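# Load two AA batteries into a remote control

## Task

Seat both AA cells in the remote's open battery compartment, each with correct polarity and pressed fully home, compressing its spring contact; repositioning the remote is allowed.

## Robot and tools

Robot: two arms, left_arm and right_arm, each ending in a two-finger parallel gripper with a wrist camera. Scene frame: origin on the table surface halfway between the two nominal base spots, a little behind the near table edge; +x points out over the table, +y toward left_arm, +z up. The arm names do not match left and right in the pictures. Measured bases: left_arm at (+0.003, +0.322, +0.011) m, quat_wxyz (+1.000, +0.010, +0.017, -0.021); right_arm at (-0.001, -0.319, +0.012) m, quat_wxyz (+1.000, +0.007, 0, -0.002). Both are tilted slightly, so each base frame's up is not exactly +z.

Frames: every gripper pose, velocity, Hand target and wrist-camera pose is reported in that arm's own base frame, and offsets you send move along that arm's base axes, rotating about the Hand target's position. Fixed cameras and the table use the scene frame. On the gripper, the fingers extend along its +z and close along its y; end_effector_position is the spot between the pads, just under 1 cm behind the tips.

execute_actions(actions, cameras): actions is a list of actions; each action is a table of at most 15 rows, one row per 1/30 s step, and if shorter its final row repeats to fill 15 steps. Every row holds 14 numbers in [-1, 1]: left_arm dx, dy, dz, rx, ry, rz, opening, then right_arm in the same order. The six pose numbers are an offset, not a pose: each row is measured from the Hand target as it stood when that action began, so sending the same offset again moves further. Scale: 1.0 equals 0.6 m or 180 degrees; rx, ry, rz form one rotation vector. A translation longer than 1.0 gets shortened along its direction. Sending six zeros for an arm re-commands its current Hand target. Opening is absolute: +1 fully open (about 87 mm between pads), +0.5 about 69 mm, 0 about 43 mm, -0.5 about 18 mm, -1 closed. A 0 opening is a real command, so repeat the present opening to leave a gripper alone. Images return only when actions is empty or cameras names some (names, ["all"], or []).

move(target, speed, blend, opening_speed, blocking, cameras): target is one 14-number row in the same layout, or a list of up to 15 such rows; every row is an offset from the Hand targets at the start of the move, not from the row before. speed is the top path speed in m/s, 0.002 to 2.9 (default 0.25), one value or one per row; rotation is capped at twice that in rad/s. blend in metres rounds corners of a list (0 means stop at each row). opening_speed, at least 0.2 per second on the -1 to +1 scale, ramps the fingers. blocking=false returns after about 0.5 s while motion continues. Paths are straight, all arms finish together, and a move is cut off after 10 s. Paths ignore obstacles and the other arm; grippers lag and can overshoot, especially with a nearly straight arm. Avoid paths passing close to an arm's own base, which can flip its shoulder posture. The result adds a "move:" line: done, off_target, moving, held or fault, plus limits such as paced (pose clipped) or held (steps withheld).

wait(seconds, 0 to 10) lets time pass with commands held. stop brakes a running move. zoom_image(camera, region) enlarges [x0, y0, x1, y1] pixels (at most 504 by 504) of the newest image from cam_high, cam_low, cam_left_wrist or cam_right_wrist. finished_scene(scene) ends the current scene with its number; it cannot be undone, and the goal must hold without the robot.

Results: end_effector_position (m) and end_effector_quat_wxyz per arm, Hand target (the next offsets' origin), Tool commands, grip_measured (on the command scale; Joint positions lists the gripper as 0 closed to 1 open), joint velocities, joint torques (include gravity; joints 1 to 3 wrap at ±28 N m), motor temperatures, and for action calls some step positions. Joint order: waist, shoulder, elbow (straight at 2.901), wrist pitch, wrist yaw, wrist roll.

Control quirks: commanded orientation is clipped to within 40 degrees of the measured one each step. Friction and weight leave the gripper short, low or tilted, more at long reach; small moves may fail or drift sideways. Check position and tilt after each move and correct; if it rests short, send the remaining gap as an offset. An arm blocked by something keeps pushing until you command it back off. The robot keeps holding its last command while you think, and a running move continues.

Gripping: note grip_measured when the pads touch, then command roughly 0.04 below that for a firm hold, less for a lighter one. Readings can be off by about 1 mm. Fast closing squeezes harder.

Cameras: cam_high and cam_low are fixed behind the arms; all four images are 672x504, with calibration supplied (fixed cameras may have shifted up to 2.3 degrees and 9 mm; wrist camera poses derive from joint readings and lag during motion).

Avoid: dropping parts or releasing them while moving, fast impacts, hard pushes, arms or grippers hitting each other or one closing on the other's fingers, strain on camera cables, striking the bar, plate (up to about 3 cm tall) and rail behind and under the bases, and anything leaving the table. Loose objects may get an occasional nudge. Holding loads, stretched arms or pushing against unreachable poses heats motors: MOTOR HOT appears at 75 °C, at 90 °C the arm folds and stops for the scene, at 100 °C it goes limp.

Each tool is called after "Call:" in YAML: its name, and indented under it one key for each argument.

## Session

Call:
execute_actions:
  actions: []

Scene clock: 0.00 s.
left_arm: end_effector_position=(+0.3703, +0.0187, +0.0567) grip_measured=+1.000 end_effector_quat_wxyz=(+0.585, -0.057, +0.805, +0.075) | right_arm: end_effector_position=(+0.3667, -0.0367, +0.0293) grip_measured=+0.976 end_effector_quat_wxyz=(+0.531, +0.120, +0.837, -0.057)
Joint positions: left_arm=[-0.065 1.499 0.317 0.863 -0.251 -0.025 1] | right_arm=[-0.015 1.546 0.372 0.721 0.211 0.138 0.988]
Joint velocities: within noise
Joint torques (N m): no reading
Motor temperatures (°C): left_arm=[20 21 20 21 20 21 23] | right_arm=[19 20 21 22 22 22 20]
Heat: left arm: 23 °C; right arm: 22 °C.
Hand target: left_arm +0.3740, +0.0192, +0.0645; +0.595, -0.060, +0.798, +0.075 | right_arm +0.3669, -0.0361, +0.0295; +0.530, +0.119, +0.838, -0.056
Tool commands: left_gripper/opening=+1.0 right_gripper/opening=+1.0
camera_calibration:
cam_left_wrist: T_world_to_cam=[[0.189235, -0.980251, -0.0574358, -0.049867], [-0.912039, -0.153791, -0.380176, 0.384033], [0.363835, 0.124326, -0.923129, 0.0630836], [0, 0, 0, 1]] pos_world=[0.336738, 0.00233582, 0.20137]
cam_right_wrist: T_world_to_cam=[[-0.244418, -0.969368, -0.0242022, 0.0533271], [-0.937864, 0.242667, -0.248042, 0.381558], [0.246317, -0.0379274, -0.968447, 0.0755044], [0, 0, 0, 1]] pos_world=[0.352285, -0.0380342, 0.169055]

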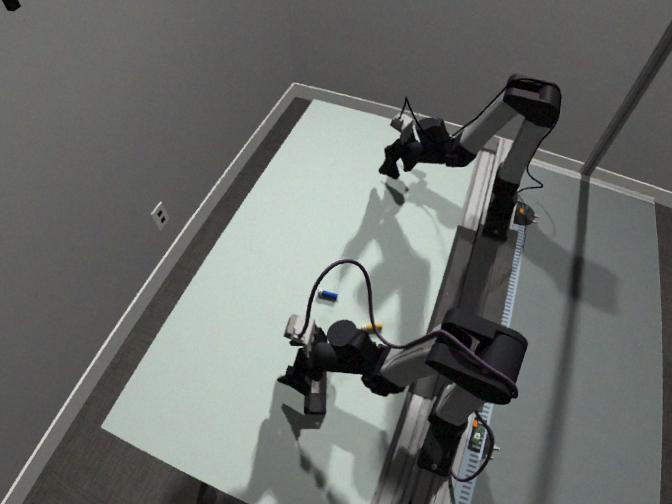

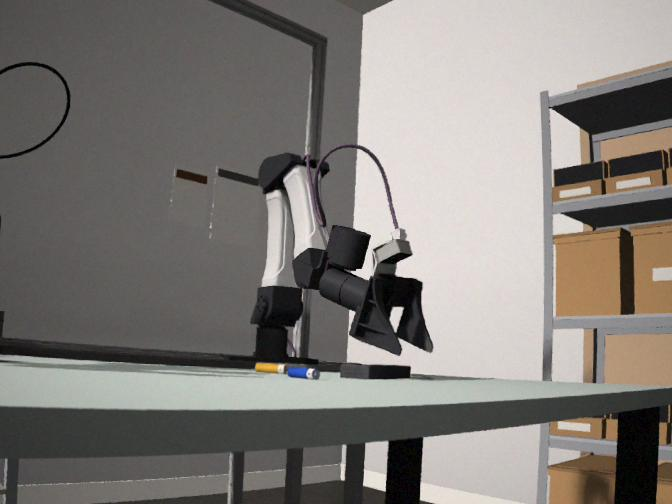

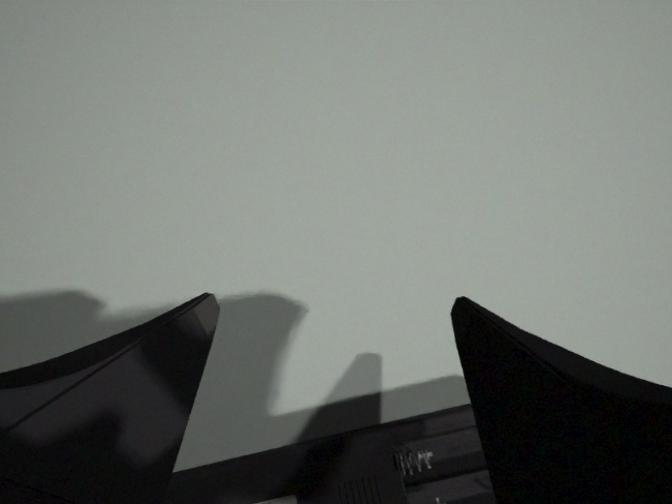

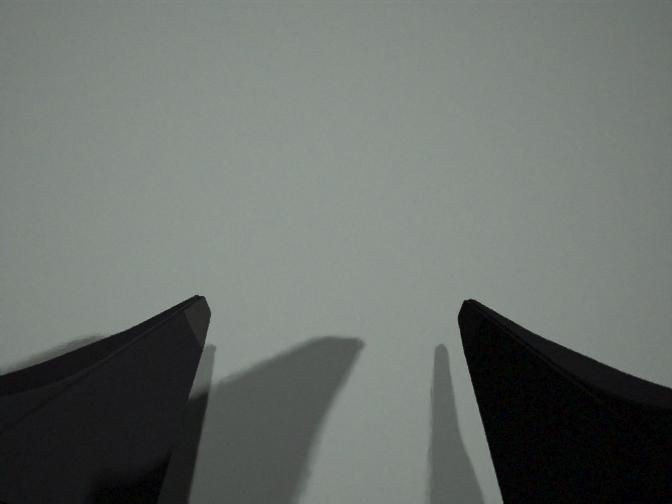

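Call:
move:
  target: [-0.2,0,0.36,-0.051,0.406,-0.041,1,0,0,0,0,0,0,0.976]
  speed: 0.4
  cameras: ["cam_left_wrist","cam_low"]

Call:
zoom_image:
  camera: "cam_left_wrist"
  region: [100, 100, 600, 500]

Scene clock: 2.93 s.
left_arm: end_effector_position=(+0.2580, +0.0180, +0.2697) grip_measured=+1.000 end_effector_quat_wxyz=(+0.182, -0.002, +0.983, +0.015) | right_arm: end_effector_position=(+0.3667, -0.0367, +0.0293) grip_measured=+0.976 end_effector_quat_wxyz=(+0.531, +0.120, +0.837, -0.057)
Joint positions: left_arm=[0.054 1.49 1.842 -1.556 -0.011 0.051 1] | right_arm=[-0.015 1.546 0.372 0.721 0.211 0.138 0.988]
Joint torques (N m): left_arm=[0.61 -6.49 8.83 0.99 0.03 0.2] | right_arm=[-0.03 -4.46 5.96 2 0.09 0.13]
Heat: left arm: 23 °C; right arm: 23 °C.
Hand target: left_arm +0.2540, +0.0192, +0.2806; +0.001, +0.000, +1.000, +0.000 | right_arm +0.3669, -0.0361, +0.0295; +0.530, +0.119, +0.838, -0.056
Off the commanded pose: left_arm 0.012 m, 21 deg | right_arm 0.001 m, 0 deg.
joint sent to its limit (left arm) — joint 4 (wrist pitch), lower limit. The joint targets are off in orientation, not in position.
move: off_target (left_arm)
camera_calibration:
cam_left_wrist: T_world_to_cam=[[0.0126016, -0.999207, -0.0377809, 0.0236498], [-0.874468, -0.0293363, 0.484195, 0.117446], [-0.484919, 0.0269366, -0.874144, 0.508156], [0, 0, 0, 1]] pos_world=[0.348819, 0.0133884, 0.388228]
Images, in order (width x height): cam_low 672x504, cam_left_wrist 672x504.

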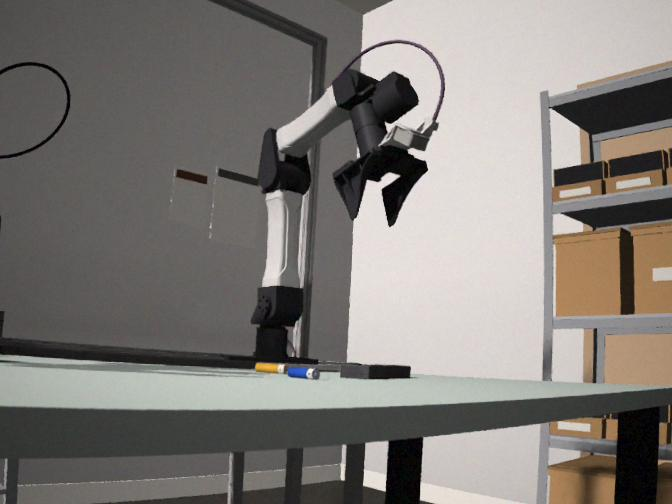

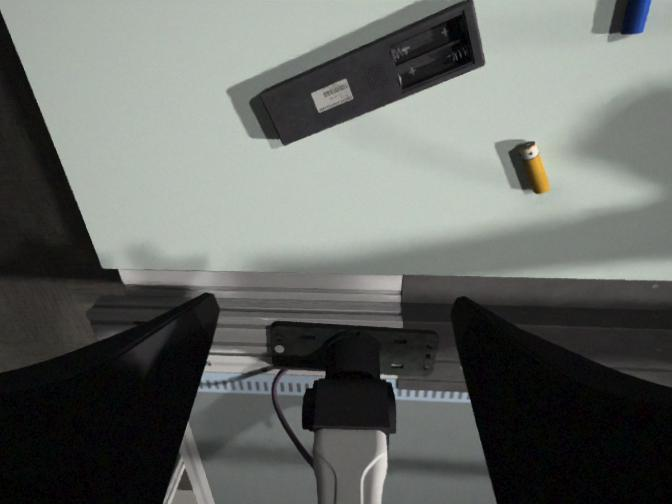

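Scaled by 1.008 from the camera's 672x504 image, which has a finer 960x720 frame.

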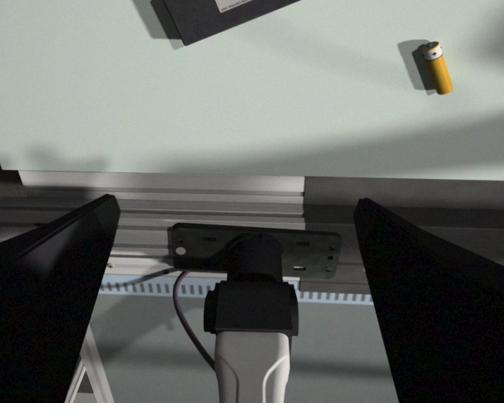

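Call:
zoom_image:
  camera: "cam_left_wrist"
  region: [220, 0, 500, 160]

Call:
zoom_image:
  camera: "cam_left_wrist"
  region: [460, 0, 672, 210]

Call:
zoom_image:
  camera: "cam_left_wrist"
  region: [370, 0, 500, 110]

Scaled by 1.800 from the camera's 672x504 image, which has a finer 960x720 frame.

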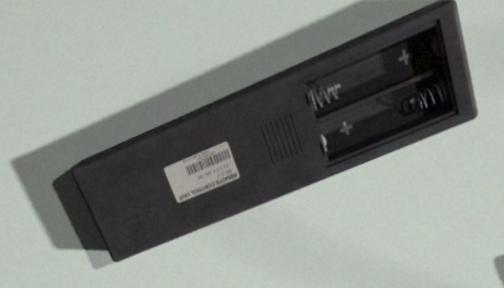

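Scaled by 2.377 from the camera's 672x504 image, which has a finer 960x720 frame.

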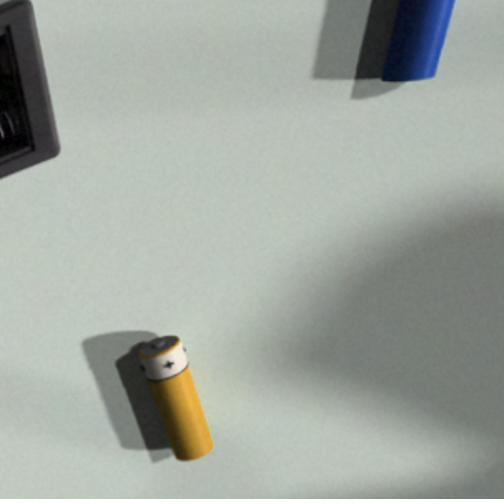

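Scaled by 3.877 from the camera's 672x504 image, which has a finer 960x720 frame.

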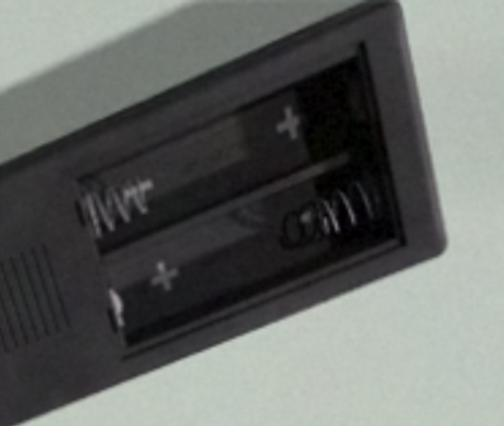

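Call:
move:
  target: [0.095,-0.032,-0.234,0.001,-0.013,-0.373,1,0,0,0,0,0,0,0.976]
  speed: 0.4
  cameras: ["cam_left_wrist"]

Scene clock: 10.87 s.
left_arm: end_effector_position=(+0.3102, -0.0009, +0.1438) grip_measured=+1.000 end_effector_quat_wxyz=(+0.023, +0.546, +0.837, -0.002) | right_arm: end_effector_position=(+0.3667, -0.0367, +0.0293) grip_measured=+0.976 end_effector_quat_wxyz=(+0.531, +0.120, +0.837, -0.057)
Joint positions: left_arm=[-0.105 1.754 1.6 -1.377 0.025 1.05 1] | right_arm=[-0.015 1.546 0.372 0.721 0.211 0.138 0.988]
Joint torques (N m): left_arm=[-0.2 -7.86 5.16 0.53 -0.08 0.23] | right_arm=[0.16 -4.45 5.96 2.03 0.07 0.12]
Heat: left arm: 23 °C; right arm: 25 °C.
Hand target: left_arm +0.3109, +0.0000, +0.1401; +0.020, +0.553, +0.833, +0.001 | right_arm +0.3669, -0.0361, +0.0295; +0.530, +0.119, +0.838, -0.056
Off the commanded pose: left_arm 0.004 m, 1 deg | right_arm 0.001 m, 0 deg.
move: done
camera_calibration:
cam_left_wrist: T_world_to_cam=[[-0.914618, -0.403101, -0.0313649, 0.286584], [-0.293379, 0.608279, 0.737513, 0.00731715], [-0.278214, 0.683744, -0.674604, 0.331696], [0, 0, 0, 1]] pos_world=[0.356543, -0.115724, 0.227355]
Images, in order (width x height): cam_left_wrist 672x504.

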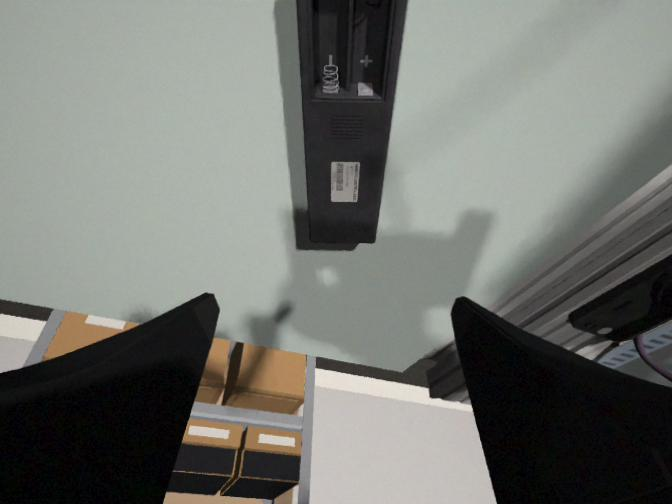

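Call:
move:
  target:
    - [0,0.0,-0.21,0,0,0,1,0,0,0,0,0,0,0.976]
    - [0,0.0,-0.21,0,0,0,0.0,0,0,0,0,0,0,0.976]
  speed: 0.25
  opening_speed: 1.5
  cameras: ["cam_left_wrist","cam_low"]

Scene clock: 13.73 s.
left_arm: end_effector_position=(+0.3115, -0.0005, +0.0178) grip_measured=+0.094 end_effector_quat_wxyz=(+0.022, +0.546, +0.837, -0.001) | right_arm: end_effector_position=(+0.3667, -0.0367, +0.0293) grip_measured=+0.976 end_effector_quat_wxyz=(+0.531, +0.120, +0.837, -0.057)
Joint positions: left_arm=[-0.105 1.836 1.189 -0.886 0.023 1.051 0.547] | right_arm=[-0.015 1.546 0.372 0.721 0.211 0.138 0.988]
Joint torques (N m): left_arm=[-0.17 -8.01 4.9 0.55 -0.05 0.22] | right_arm=[-0.06 -4.45 5.86 2.05 0.07 0.15]
Heat: left arm: 23 °C; right arm: 25 °C.
Hand target: left_arm +0.3110, +0.0000, +0.0141; +0.020, +0.553, +0.833, +0.001 | right_arm +0.3669, -0.0361, +0.0295; +0.530, +0.119, +0.838, -0.056
Off the commanded pose: left_arm 0.004 m, 1 deg | right_arm 0.001 m, 0 deg.
move: done
camera_calibration:
cam_left_wrist: T_world_to_cam=[[-0.914877, -0.402459, -0.0320308, 0.28408], [-0.292662, 0.606446, 0.739305, 0.100218], [-0.278115, 0.685748, -0.672608, 0.246715], [0, 0, 0, 1]] pos_world=[0.357844, -0.115631, 0.100951]
Images, in order (width x height): cam_low 672x504, cam_left_wrist 672x504.

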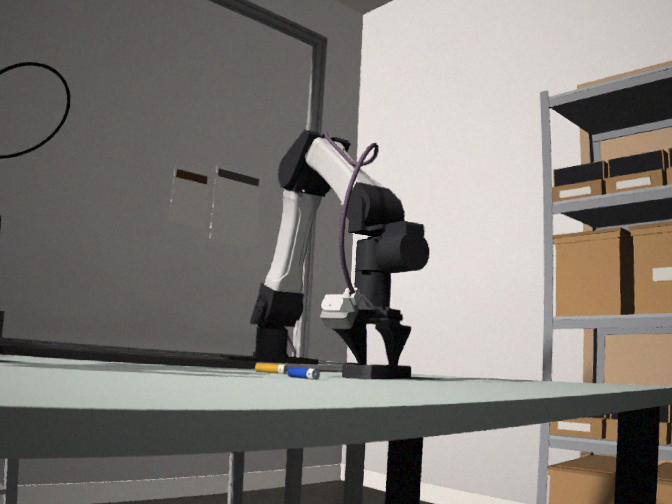

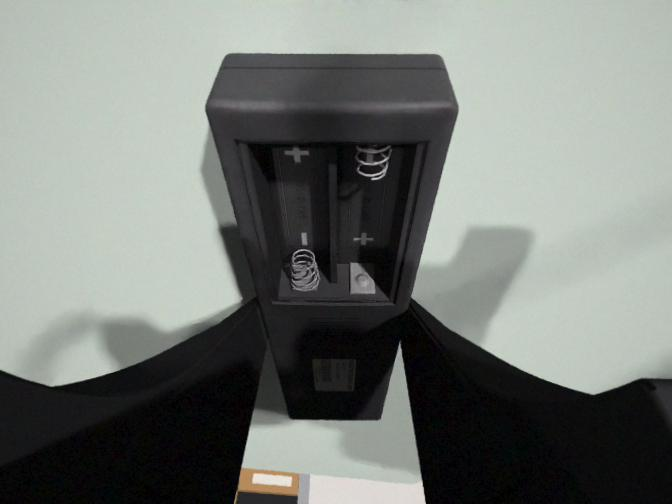

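Call:
move:
  target:
    - [0,0,0.15,0,0,0,0,0,0,0,0,0,0,0.976]
    - [-0.0817,-0.553,0.15,-0.0225,0.0132,0.667,0,0,0,0,0,0,0,0.976]
    - [-0.0817,-0.553,0.007,-0.0225,0.0132,0.667,0,0,0,0,0,0,0,0.976]
  speed: [0.2,0.35,0.15]
  cameras: ["cam_left_wrist","cam_high","cam_low"]

Scene clock: 20.70 s.
left_arm: end_effector_position=(+0.2634, -0.3328, +0.0256) grip_measured=+0.094 end_effector_quat_wxyz=(+0.011, -0.441, +0.897, -0.021) | right_arm: end_effector_position=(+0.3667, -0.0367, +0.0293) grip_measured=+0.976 end_effector_quat_wxyz=(+0.531, +0.120, +0.837, -0.057)
Joint positions: left_arm=[-0.808 2.131 1.641 -1.035 -0.009 -1.721 0.547] | right_arm=[-0.015 1.546 0.372 0.721 0.211 0.138 0.988]
Joint torques (N m): left_arm=[-0.27 -10.28 4.67 0.52 -0.21 -0.08] | right_arm=[0.02 -4.36 5.83 2.02 0.07 0.13]
Heat: left arm: 24 °C; right arm: 26 °C.
Hand target: left_arm +0.2619, -0.3318, +0.0183; +0.012, -0.446, +0.895, -0.016 | right_arm +0.3669, -0.0361, +0.0295; +0.530, +0.119, +0.838, -0.056
Off the commanded pose: left_arm 0.008 m, 1 deg | right_arm 0.001 m, 0 deg.
move: done
camera_calibration:
cam_left_wrist: T_world_to_cam=[[0.790273, -0.611571, 0.0380711, -0.413982], [-0.417815, -0.492369, 0.763547, -0.0515283], [-0.448218, -0.619317, -0.644629, 0.076252], [0, 0, 0, 1]] pos_world=[0.339807, -0.231326, 0.104259]
Images, in order (width x height): cam_high 672x504, cam_low 672x504, cam_left_wrist 672x504.

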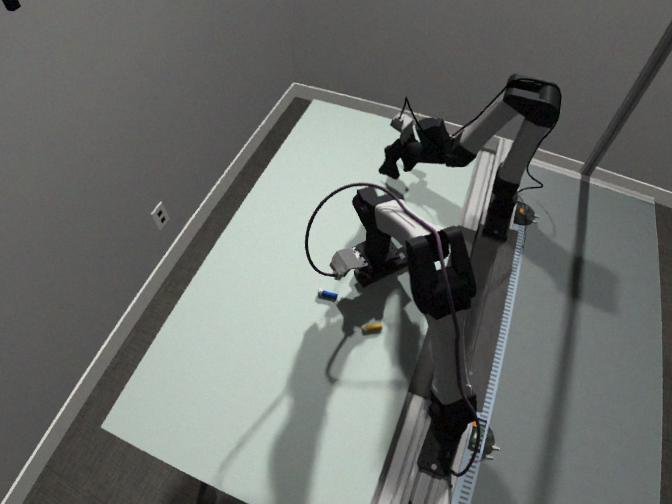

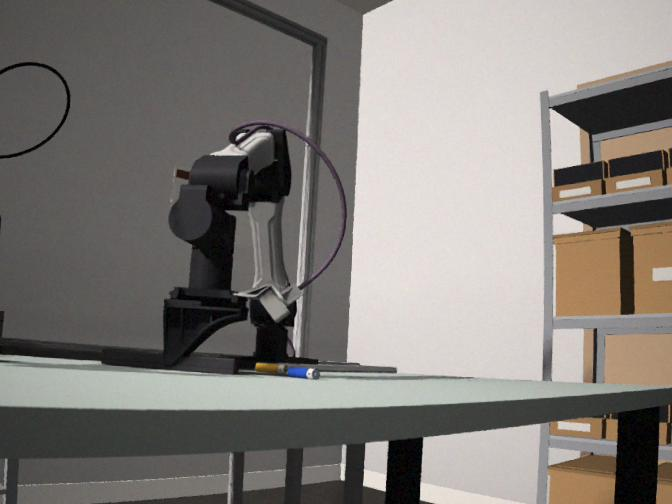

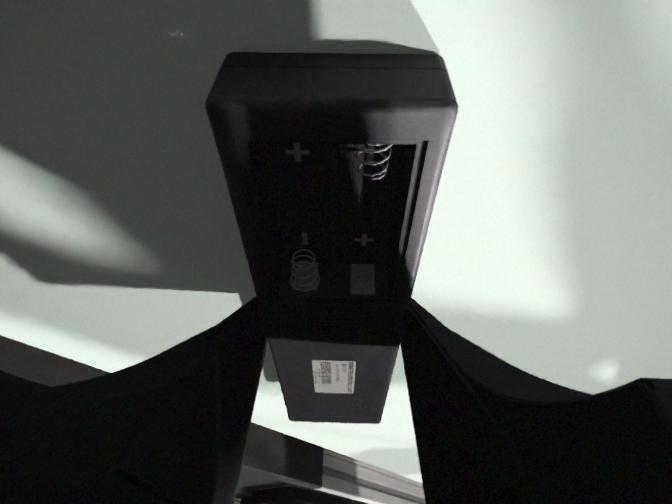

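Call:
move:
  target:
    - [0,0,-0.014,0,0,0,0,0,0,0,0,0,0,0.976]
    - [0,0,-0.014,0,0,0,0.4,0,0,0,0,0,0,0.976]
  speed: 0.1
  opening_speed: 1.2
  cameras: []

Call:
move:
  target:
    - [0,0,0.25,0,0,0,0.4,0,0,0,0,0,0,0.976]
    - [0,0.05,0.25,0,0,0,0,-0.3,0.04,0.22,0,0,0,0.976]
  speed: 0.35
  cameras: ["cam_left_wrist","cam_high"]

Scene clock: 22.47 s.
left_arm: end_effector_position=(+0.2644, -0.3338, +0.0189) grip_measured=+0.400 end_effector_quat_wxyz=(+0.012, -0.441, +0.897, -0.024) | right_arm: end_effector_position=(+0.3667, -0.0367, +0.0293) grip_measured=+0.976 end_effector_quat_wxyz=(+0.531, +0.120, +0.837, -0.057)
Joint positions: left_arm=[-0.808 2.136 1.622 -1.002 -0.009 -1.721 0.7] | right_arm=[-0.015 1.546 0.372 0.721 0.211 0.138 0.988]
Joint torques (N m): left_arm=[-0.2 -10.04 4.63 0.52 -0.19 -0.05] | right_arm=[-0.02 -4.41 5.86 2.02 0.06 0.12]
Heat: left arm: 24 °C; right arm: 26 °C.
Hand target: left_arm +0.2620, -0.3317, +0.0098; +0.012, -0.446, +0.895, -0.016 | right_arm +0.3669, -0.0361, +0.0295; +0.530, +0.119, +0.838, -0.056
Off the commanded pose: left_arm 0.010 m, 1 deg | right_arm 0.001 m, 0 deg.
move: done; target 2's new opening was sent with left_arm's hand 0.014 m and 1 deg from that target
No camera images: "cameras" was empty.

Scene clock: 26.43 s.
left_arm: end_effector_position=(+0.2625, -0.3044, +0.1480) grip_measured=+0.000 end_effector_quat_wxyz=(+0.004, -0.449, +0.893, +0.001) | right_arm: end_effector_position=(+0.1878, -0.0126, +0.1540) grip_measured=+0.976 end_effector_quat_wxyz=(+0.529, +0.114, +0.839, -0.059)
Joint positions: left_arm=[-0.76 2.078 2.051 -1.543 -0.009 -1.692 0.5] | right_arm=[0.378 0.294 0.528 -0.768 0.555 0.327 0.988]
Joint torques (N m): left_arm=[0.27 -14.6 4.82 0.39 -0.17 0.19] | right_arm=[0.73 3.74 9.8 1.8 0.32 0.33]
Motor temperatures (°C): left_arm=[20 26 23 21 20 21 23] | right_arm=[19 21 25 27 22 22 20]
Heat: left arm: 26 °C; right arm: 27 °C.
Hand target: left_arm +0.2621, -0.3016, +0.1598; +0.012, -0.447, +0.895, -0.016 | right_arm +0.1869, -0.0120, +0.1615; +0.530, +0.119, +0.838, -0.056
Off the commanded pose: left_arm 0.012 m, 2 deg | right_arm 0.008 m, 1 deg.
move: off_target (left_arm); target 2's new opening was sent with left_arm's hand 0.012 m and 2 deg from that target
camera_calibration:
cam_left_wrist: T_world_to_cam=[[0.802532, -0.596563, -0.00740187, -0.392481], [-0.38343, -0.525239, 0.759675, -0.149854], [-0.457082, -0.606825, -0.650261, 0.179238], [0, 0, 0, 1]] pos_world=[0.339446, -0.204083, 0.227487]
Images, in order (width x height): cam_high 672x504, cam_left_wrist 672x504.

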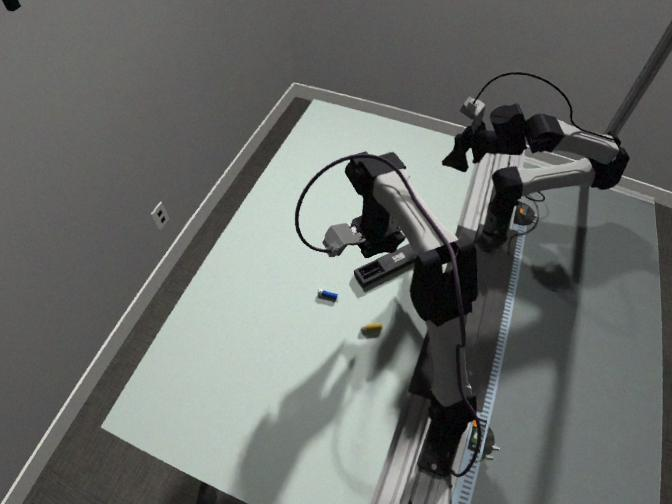

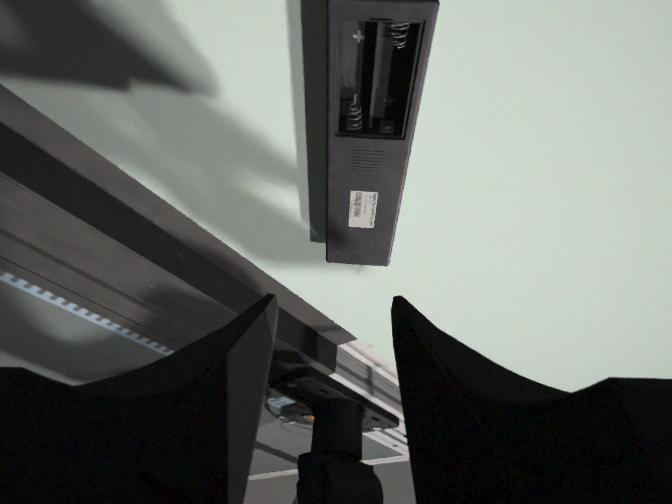

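Call:
move:
  target:
    - [0.063,0.136,0.067,0,0,0,0,-0.078,0.295,-0.1025,-0.03,0.029,0.365,0.5]
    - [0.063,0.136,0.067,0,0,0,0,-0.057,0.3145,-0.176,-0.03,0.029,0.365,0.5]
  speed: 0.3
  cameras: ["cam_left_wrist","cam_right_wrist","cam_high"]

Scene clock: 32.43 s.
left_arm: end_effector_position=(+0.3105, -0.2266, +0.1898) grip_measured=+0.000 end_effector_quat_wxyz=(+0.029, -0.451, +0.891, -0.045) | right_arm: end_effector_position=(+0.1533, +0.1784, +0.0627) grip_measured=+0.500 end_effector_quat_wxyz=(+0.451, -0.374, +0.785, +0.201)
Joint positions: left_arm=[-0.522 1.964 2.051 -1.551 0 -1.46 0.5] | right_arm=[0.867 0.519 0.207 -0.226 0.002 -0.023 0.75]
Joint torques (N m): left_arm=[0.18 -13.64 4.51 0.3 -0.05 0.19] | right_arm=[-0.99 1.83 6.79 2.16 -0.11 -0.01]
Heat: left arm: 28 °C; right arm: 28 °C.
Hand target: left_arm +0.2998, -0.2202, +0.2001; +0.012, -0.446, +0.895, -0.016 | right_arm +0.1528, +0.1766, +0.0559; +0.444, -0.380, +0.787, +0.198
Off the commanded pose: left_arm 0.016 m, 4 deg | right_arm 0.007 m, 1 deg.
joint sent to its limit (left arm) — joint 4 (wrist pitch), lower limit. The joint targets are off in orientation, not in position.
move: off_target (left_arm)
camera_calibration:
cam_left_wrist: T_world_to_cam=[[0.801589, -0.590054, 0.0963902, -0.402173], [-0.445664, -0.482229, 0.754214, -0.0922277], [-0.398545, -0.647527, -0.649515, 0.248074], [0, 0, 0, 1]] pos_world=[0.380143, -0.121144, 0.269453]
cam_right_wrist: T_world_to_cam=[[0.780073, -0.625091, 0.0273431, -0.0111895], [-0.614602, -0.773708, -0.153757, 0.263349], [0.117267, 0.103136, -0.98773, 0.164328], [0, 0, 0, 1]] pos_world=[0.151313, 0.179813, 0.203109]
Images, in order (width x height): cam_high 672x504, cam_left_wrist 672x504, cam_right_wrist 672x504.

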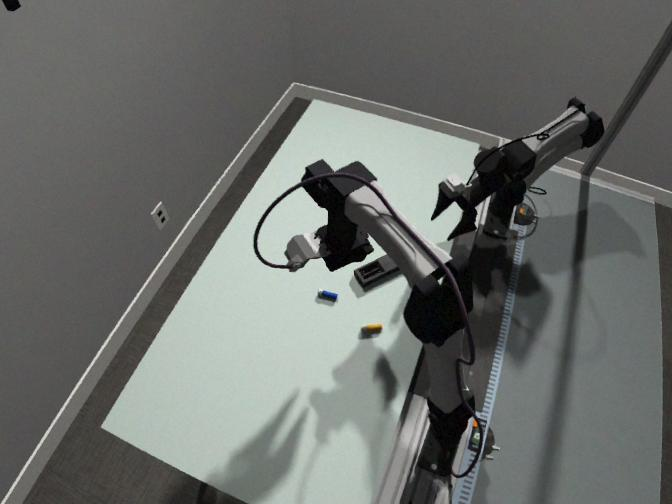

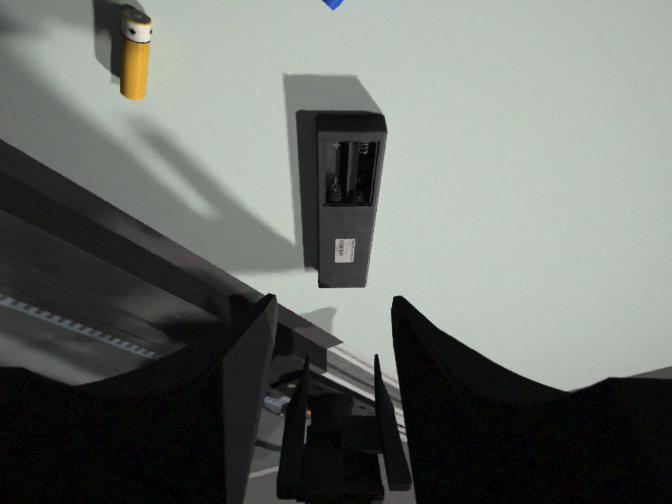

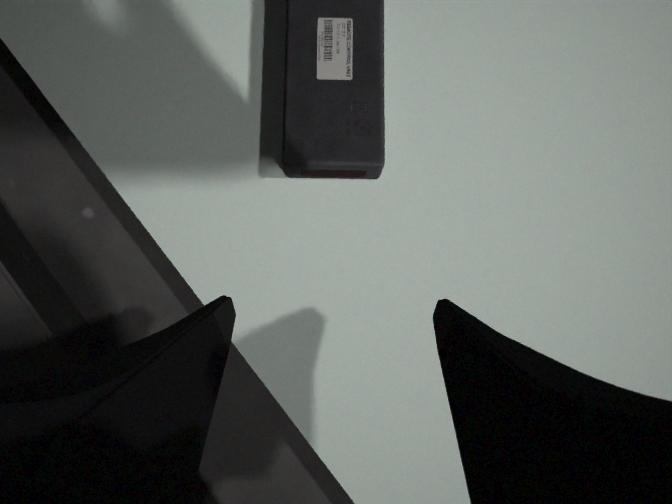

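Call:
move:
  target:
    - [-0.05,0.067,-0.067,0.019,-0.011,-0.561,0,0.0903,0.109,-0.0905,0,0,0,0.5]
    - [-0.085,0.1187,-0.1335,-0.03,0.017,0.877,0,0.0903,0.109,-0.0905,0,0,0,0.04]
  speed: [0.3,0.35]
  opening_speed: 1.0
  cameras: ["cam_left_wrist","cam_right_wrist"]

Scene clock: 41.20 s.
left_arm: end_effector_position=(+0.2494, -0.1507, +0.1160) grip_measured=+0.000 end_effector_quat_wxyz=(+0.004, +0.962, +0.272, +0.007) | right_arm: end_effector_position=(+0.2061, +0.2406, +0.0042) grip_measured=+0.067 end_effector_quat_wxyz=(+0.450, -0.374, +0.786, +0.201)
Joint positions: left_arm=[-0.683 1.568 1.278 -1.266 -0.007 1.907 0.5] | right_arm=[0.867 1.414 0.218 0.655 0.002 -0.023 0.534]
Joint torques (N m): left_arm=[0.32 -9.24 4.93 0.4 0.04 0.22] | right_arm=[-0.09 -1.4 6.79 1.96 -0.05 0.04]
Heat: left arm: 29 °C; right arm: 29 °C.
Hand target: left_arm +0.2489, -0.1489, +0.1200; +0.014, +0.963, +0.267, +0.013 | right_arm +0.2069, +0.2420, +0.0015; +0.444, -0.380, +0.787, +0.198
Off the commanded pose: left_arm 0.004 m, 1 deg | right_arm 0.003 m, 1 deg.
move: done
camera_calibration:
cam_left_wrist: T_world_to_cam=[[-0.522912, 0.852124, -0.0211551, 0.260034], [0.532427, 0.345908, 0.772573, -0.1484], [0.665646, 0.392724, -0.634573, 0.114564], [0, 0, 0, 1]] pos_world=[0.138728, -0.21524, 0.192851]
cam_right_wrist: T_world_to_cam=[[0.780093, -0.625068, 0.0272781, -0.0119309], [-0.614803, -0.773912, -0.151912, 0.335039], [0.116066, 0.101735, -0.988018, 0.0946192], [0, 0, 0, 1]] pos_world=[0.204308, 0.242207, 0.144707]
Images, in order (width x height): cam_left_wrist 672x504, cam_right_wrist 672x504.

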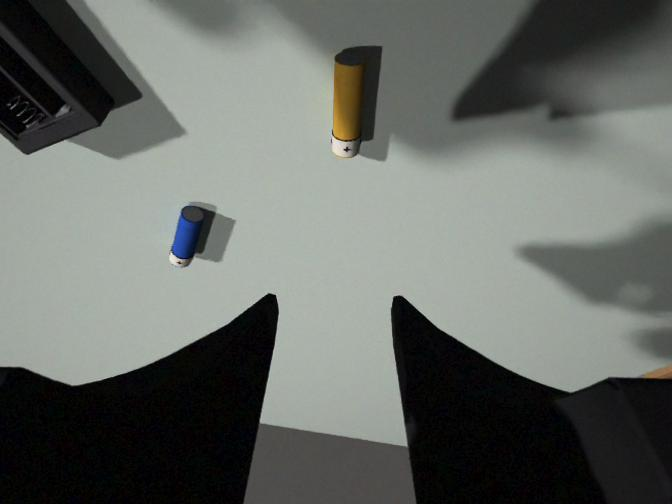

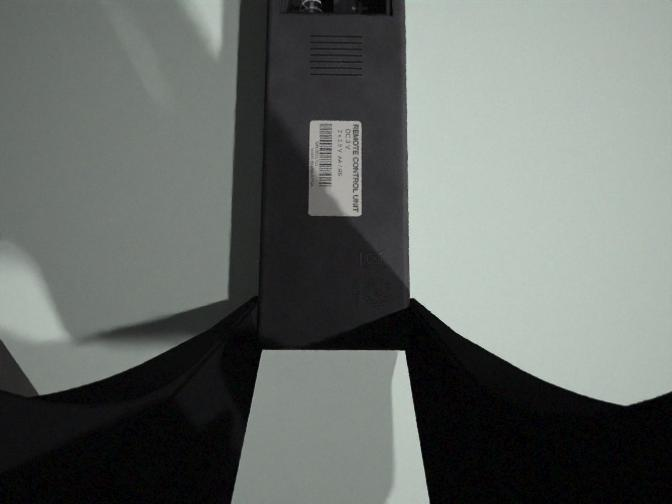

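Call:
move:
  target:
    - [0.001,0.0065,-0.178,0,0,0,0,0,0,0,0,0,0,0.04]
    - [0.001,0.0065,-0.178,0,0,0,-0.7,0,0,0,0,0,0,0.04]
  speed: 0.15
  opening_speed: 1.5
  cameras: ["cam_left_wrist"]

Scene clock: 44.30 s.
left_arm: end_effector_position=(+0.2508, -0.1473, +0.0177) grip_measured=-0.591 end_effector_quat_wxyz=(+0.017, +0.962, +0.272, +0.017) | right_arm: end_effector_position=(+0.2061, +0.2406, +0.0042) grip_measured=+0.067 end_effector_quat_wxyz=(+0.450, -0.374, +0.786, +0.201)
Joint positions: left_arm=[-0.67 1.63 0.933 -0.827 -0.007 1.92 0.204] | right_arm=[0.867 1.414 0.218 0.655 0.002 -0.023 0.534]
Joint torques (N m): left_arm=[0.43 -5.79 4.64 0.44 0.02 0.22] | right_arm=[-0.05 -1.33 6.8 1.97 -0.04 0.03]
Heat: left arm: 29 °C; right arm: 29 °C.
Hand target: left_arm +0.2495, -0.1450, +0.0132; +0.014, +0.963, +0.267, +0.013 | right_arm +0.2069, +0.2420, +0.0015; +0.444, -0.380, +0.787, +0.198
Off the commanded pose: left_arm 0.005 m, 1 deg | right_arm 0.003 m, 1 deg.
move: done
camera_calibration:
cam_left_wrist: T_world_to_cam=[[-0.522251, 0.85121, -0.051914, 0.255995], [0.51228, 0.361808, 0.778886, -0.0671584], [0.681779, 0.38018, -0.625013, 0.0438957], [0, 0, 0, 1]] pos_world=[0.13817, -0.210295, 0.0930339]
Images, in order (width x height): cam_left_wrist 672x504.

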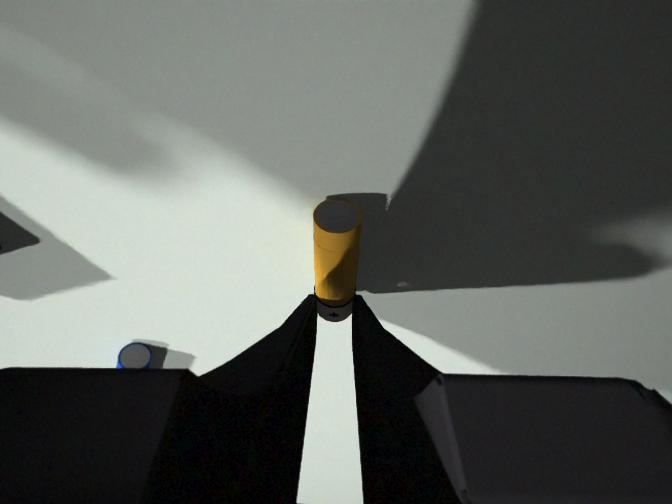

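Call:
move:
  target:
    - [0,0,0.22,0,0,0,-0.7,0,0,0,0,0,0,0.04]
    - [0.034,-0.092,0.245,-0.019,0.011,0.561,-0.7,0,0,0,0,0,0,0.04]
    - [0.084,-0.263,0.195,0.030,-0.017,-0.882,-0.7,0,0,0,0,0,0,0.04]
    - [0.084,-0.263,0.195,-0.0814,-0.1143,-0.8695,-0.7,0,0,0,0,0,0,0.04]
  speed: [0.2,0.4,0.4,0.25]
  blend: [0.02,0.02,0,0]
  cameras: ["cam_left_wrist","cam_right_wrist","cam_low"]

Call:
zoom_image:
  camera: "cam_left_wrist"
  region: [230, 60, 480, 340]

Scene clock: 53.40 s.
left_arm: end_effector_position=(+0.3009, -0.3023, +0.1355) grip_measured=-0.591 end_effector_quat_wxyz=(-0.129, -0.439, +0.885, -0.088) | right_arm: end_effector_position=(+0.2061, +0.2406, +0.0042) grip_measured=+0.067 end_effector_quat_wxyz=(+0.450, -0.374, +0.786, +0.201)
Joint positions: left_arm=[-0.566 2.151 2.028 -1.43 0.314 -1.49 0.204] | right_arm=[0.867 1.414 0.218 0.655 0.002 -0.023 0.534]
Joint torques (N m): left_arm=[0.1 -10.54 5.05 0.45 0.21 0.22] | right_arm=[-0.03 -1.52 6.72 1.97 -0.05 0.04]
Heat: left arm: 30 °C; right arm: 29 °C.
Hand target: left_arm +0.2999, -0.3028, +0.1303; -0.137, -0.436, +0.885, -0.088 | right_arm +0.2069, +0.2420, +0.0015; +0.444, -0.380, +0.787, +0.198
Off the commanded pose: left_arm 0.005 m, 1 deg | right_arm 0.003 m, 1 deg.
move: done
camera_calibration:
cam_left_wrist: T_world_to_cam=[[0.797814, -0.60196, 0.0337119, -0.427843], [-0.252739, -0.283158, 0.925173, -0.113125], [-0.547371, -0.746637, -0.378046, 0.137984], [0, 0, 0, 1]] pos_world=[0.388276, -0.186553, 0.171247]
cam_right_wrist: T_world_to_cam=[[0.780093, -0.625068, 0.0272781, -0.0119309], [-0.614803, -0.773912, -0.151912, 0.335039], [0.116066, 0.101735, -0.988018, 0.0946192], [0, 0, 0, 1]] pos_world=[0.204308, 0.242207, 0.144707]
Images, in order (width x height): cam_low 672x504, cam_left_wrist 672x504, cam_right_wrist 672x504.

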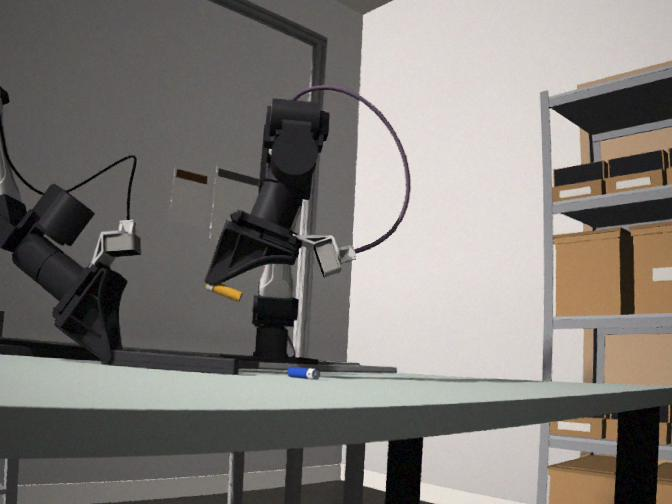

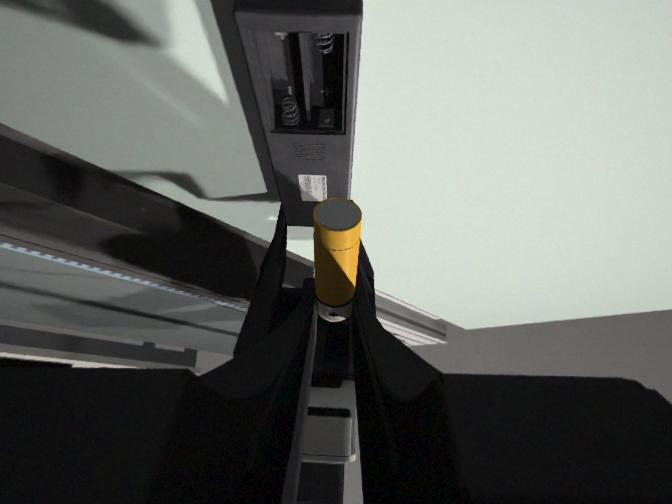

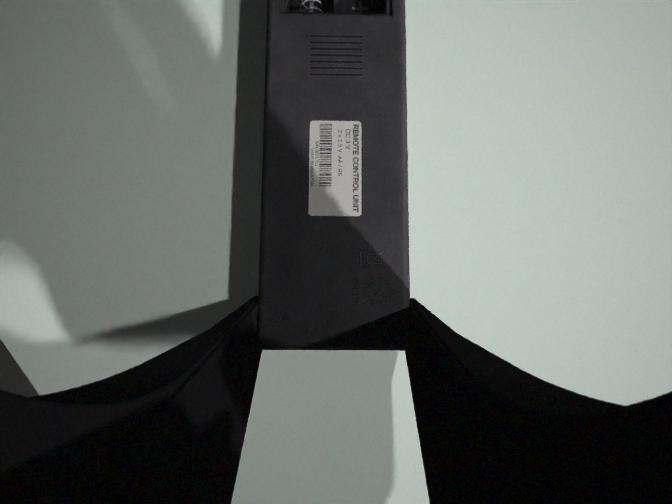

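Scaled by 1.800 from the camera's 672x504 image, which has a finer 960x720 frame.

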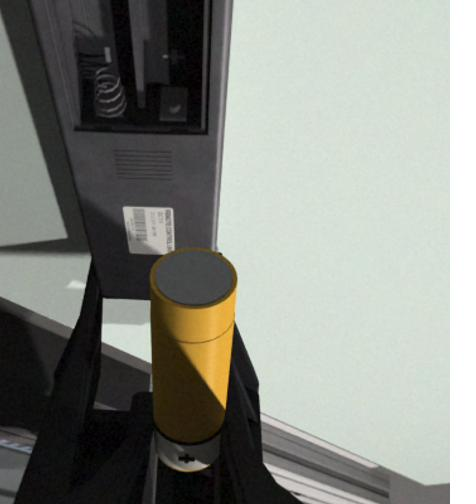

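Call:
move:
  target: [-0.0268,-0.0343,-0.122,0,0,0,-0.7,0,0,0,0,0,0,0.04]
  speed: 0.2
  cameras: ["cam_left_wrist"]

Call:
zoom_image:
  camera: "cam_left_wrist"
  region: [200, 80, 480, 340]

Call:
zoom_image:
  camera: "cam_right_wrist"
  region: [250, 0, 420, 120]

Scene clock: 57.00 s.
left_arm: end_effector_position=(+0.2857, -0.3226, +0.0611) grip_measured=-0.591 end_effector_quat_wxyz=(-0.131, -0.429, +0.889, -0.090) | right_arm: end_effector_position=(+0.2061, +0.2406, +0.0042) grip_measured=+0.067 end_effector_quat_wxyz=(+0.450, -0.374, +0.786, +0.201)
Joint positions: left_arm=[-0.626 2.157 1.739 -1.118 0.316 -1.53 0.204] | right_arm=[0.867 1.414 0.218 0.655 0.002 -0.023 0.534]
Joint torques (N m): left_arm=[-0.06 -10.91 5.14 0.44 0.17 -0.07] | right_arm=[-0.01 -1.42 6.82 1.95 -0.06 0.05]
Motor temperatures (°C): left_arm=[20 31 24 21 20 21 23] | right_arm=[19 21 27 29 22 22 21]
Heat: left arm: 31 °C; right arm: 29 °C.
Hand target: left_arm +0.2837, -0.3234, +0.0570; -0.137, -0.436, +0.885, -0.087 | right_arm +0.2069, +0.2420, +0.0015; +0.444, -0.380, +0.787, +0.198
Off the commanded pose: left_arm 0.005 m, 1 deg | right_arm 0.003 m, 1 deg.
move: done
camera_calibration:
cam_left_wrist: T_world_to_cam=[[0.784411, -0.619052, 0.0384075, -0.427385], [-0.260561, -0.2727, 0.926144, -0.0483472], [-0.562857, -0.736485, -0.37521, 0.0939392], [0, 0, 0, 1]] pos_world=[0.375522, -0.208573, 0.0964382]
Images, in order (width x height): cam_left_wrist 672x504.

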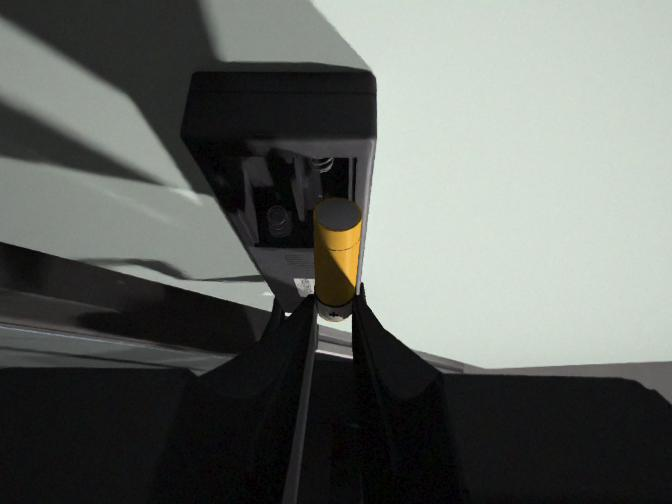

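Scaled by 1.800 from the camera's 672x504 image, which has a finer 960x720 frame.

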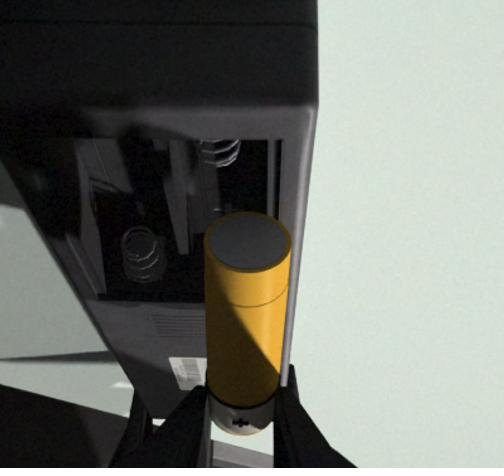

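This scene's latest camera images include none from cam_right_wrist. They are from: cam_left_wrist. cam_right_wrist's image comes with the result of a call that names it in "cameras".

Call:
move:
  target:
    - [-0.0065,0.0055,0.0,0,0,0,-0.7,0,0,0,0,0,0,0.04]
    - [-0.0065,0.0055,-0.02,0,0,0,-0.7,0,0,0,0,0,0,0.04]
  speed: 0.1
  cameras: ["cam_left_wrist","cam_low","cam_right_wrist"]

Call:
zoom_image:
  camera: "cam_left_wrist"
  region: [200, 80, 480, 340]

Call:
zoom_image:
  camera: "cam_right_wrist"
  region: [250, 0, 420, 120]

Call:
zoom_image:
  camera: "cam_low"
  region: [130, 290, 270, 390]

Scene clock: 59.70 s.
left_arm: end_effector_position=(+0.2806, -0.3190, +0.0468) grip_measured=-0.591 end_effector_quat_wxyz=(-0.135, -0.430, +0.889, -0.084) | right_arm: end_effector_position=(+0.2059, +0.2408, +0.0042) grip_measured=+0.067 end_effector_quat_wxyz=(+0.450, -0.375, +0.785, +0.202)
Joint positions: left_arm=[-0.625 2.157 1.681 -1.074 0.318 -1.531 0.204] | right_arm=[0.867 1.414 0.218 0.655 0 -0.023 0.534]
Joint torques (N m): left_arm=[-0.09 -11.84 4.48 0.58 0.16 -0.06] | right_arm=[-0.01 -1.48 6.76 1.97 -0.01 0.05]
Heat: left arm: 31 °C; right arm: 30 °C.
Hand target: left_arm +0.2799, -0.3201, +0.0450; -0.137, -0.436, +0.885, -0.088 | right_arm +0.2069, +0.2420, +0.0015; +0.444, -0.380, +0.787, +0.198
Off the commanded pose: left_arm 0.002 m, 1 deg | right_arm 0.003 m, 1 deg.
move: done
camera_calibration:
cam_left_wrist: T_world_to_cam=[[0.785225, -0.618738, 0.0241902, -0.420186], [-0.248551, -0.279168, 0.927517, -0.0409472], [-0.567137, -0.734322, -0.372998, 0.0900613], [0, 0, 0, 1]] pos_world=[0.37084, -0.205283, 0.0817363]
cam_right_wrist: T_world_to_cam=[[0.780911, -0.624081, 0.0264684, -0.0120749], [-0.613914, -0.77463, -0.151849, 0.335037], [0.11527, 0.102332, -0.988049, 0.0946439], [0, 0, 0, 1]] pos_world=[0.204204, 0.242309, 0.144708]
Images, in order (width x height): cam_low 672x504, cam_left_wrist 672x504, cam_right_wrist 672x504.

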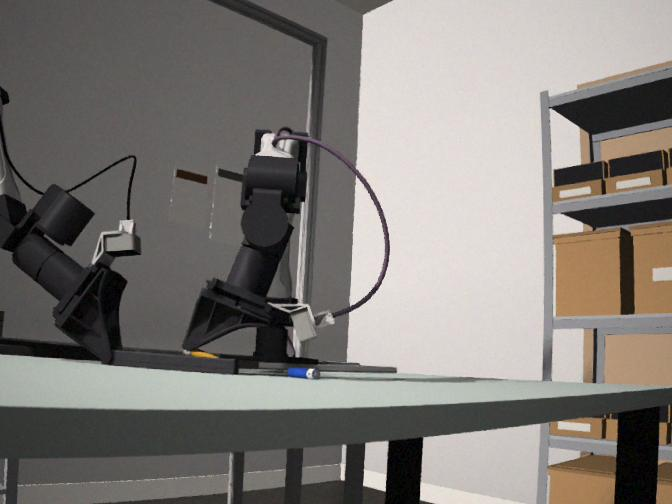

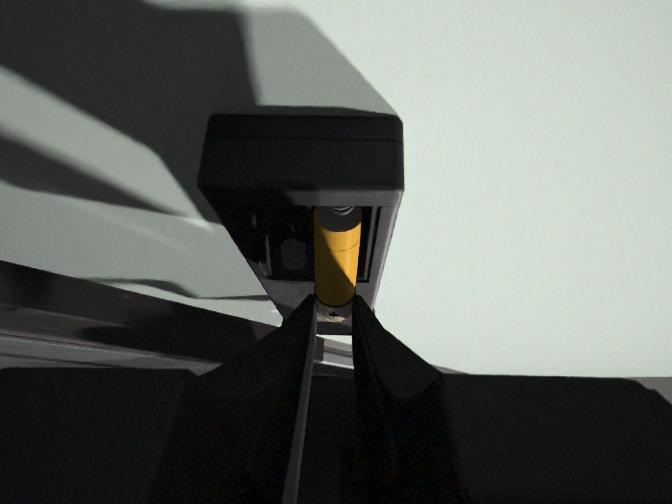

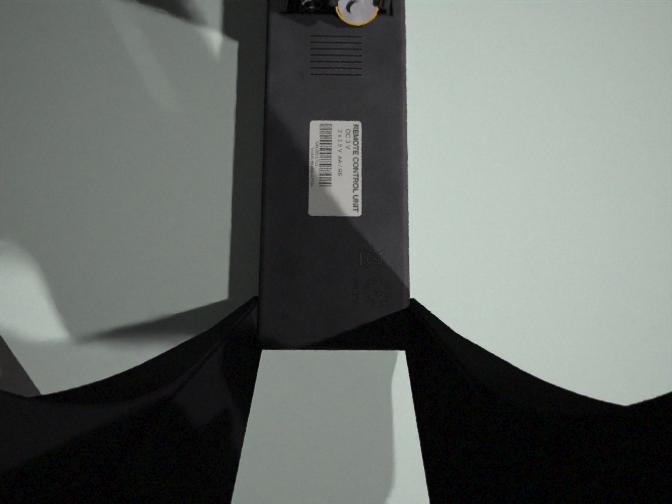

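Scaled by 1.800 from the camera's 672x504 image, which has a finer 960x720 frame.

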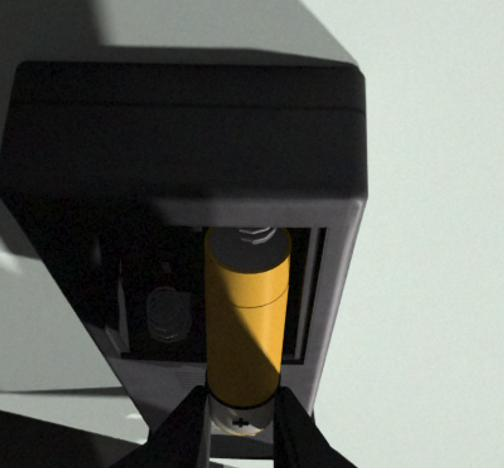

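Scaled by 2.965 from the camera's 672x504 image, which has a finer 960x720 frame.

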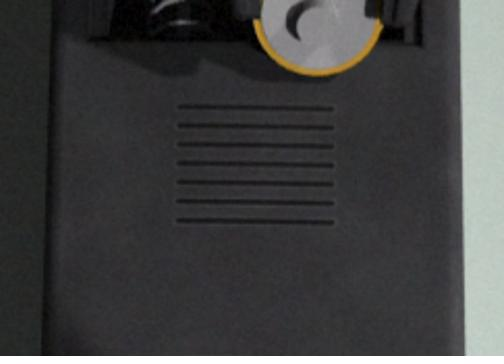

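Scaled by 3.600 from the camera's 672x504 image, which has a finer 960x720 frame.

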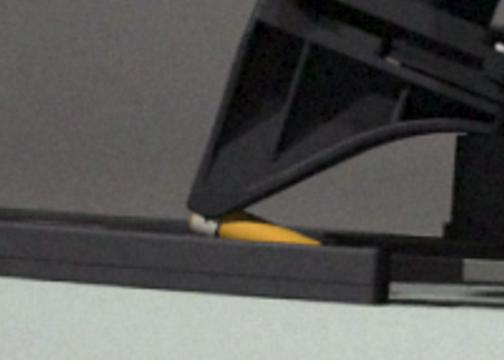

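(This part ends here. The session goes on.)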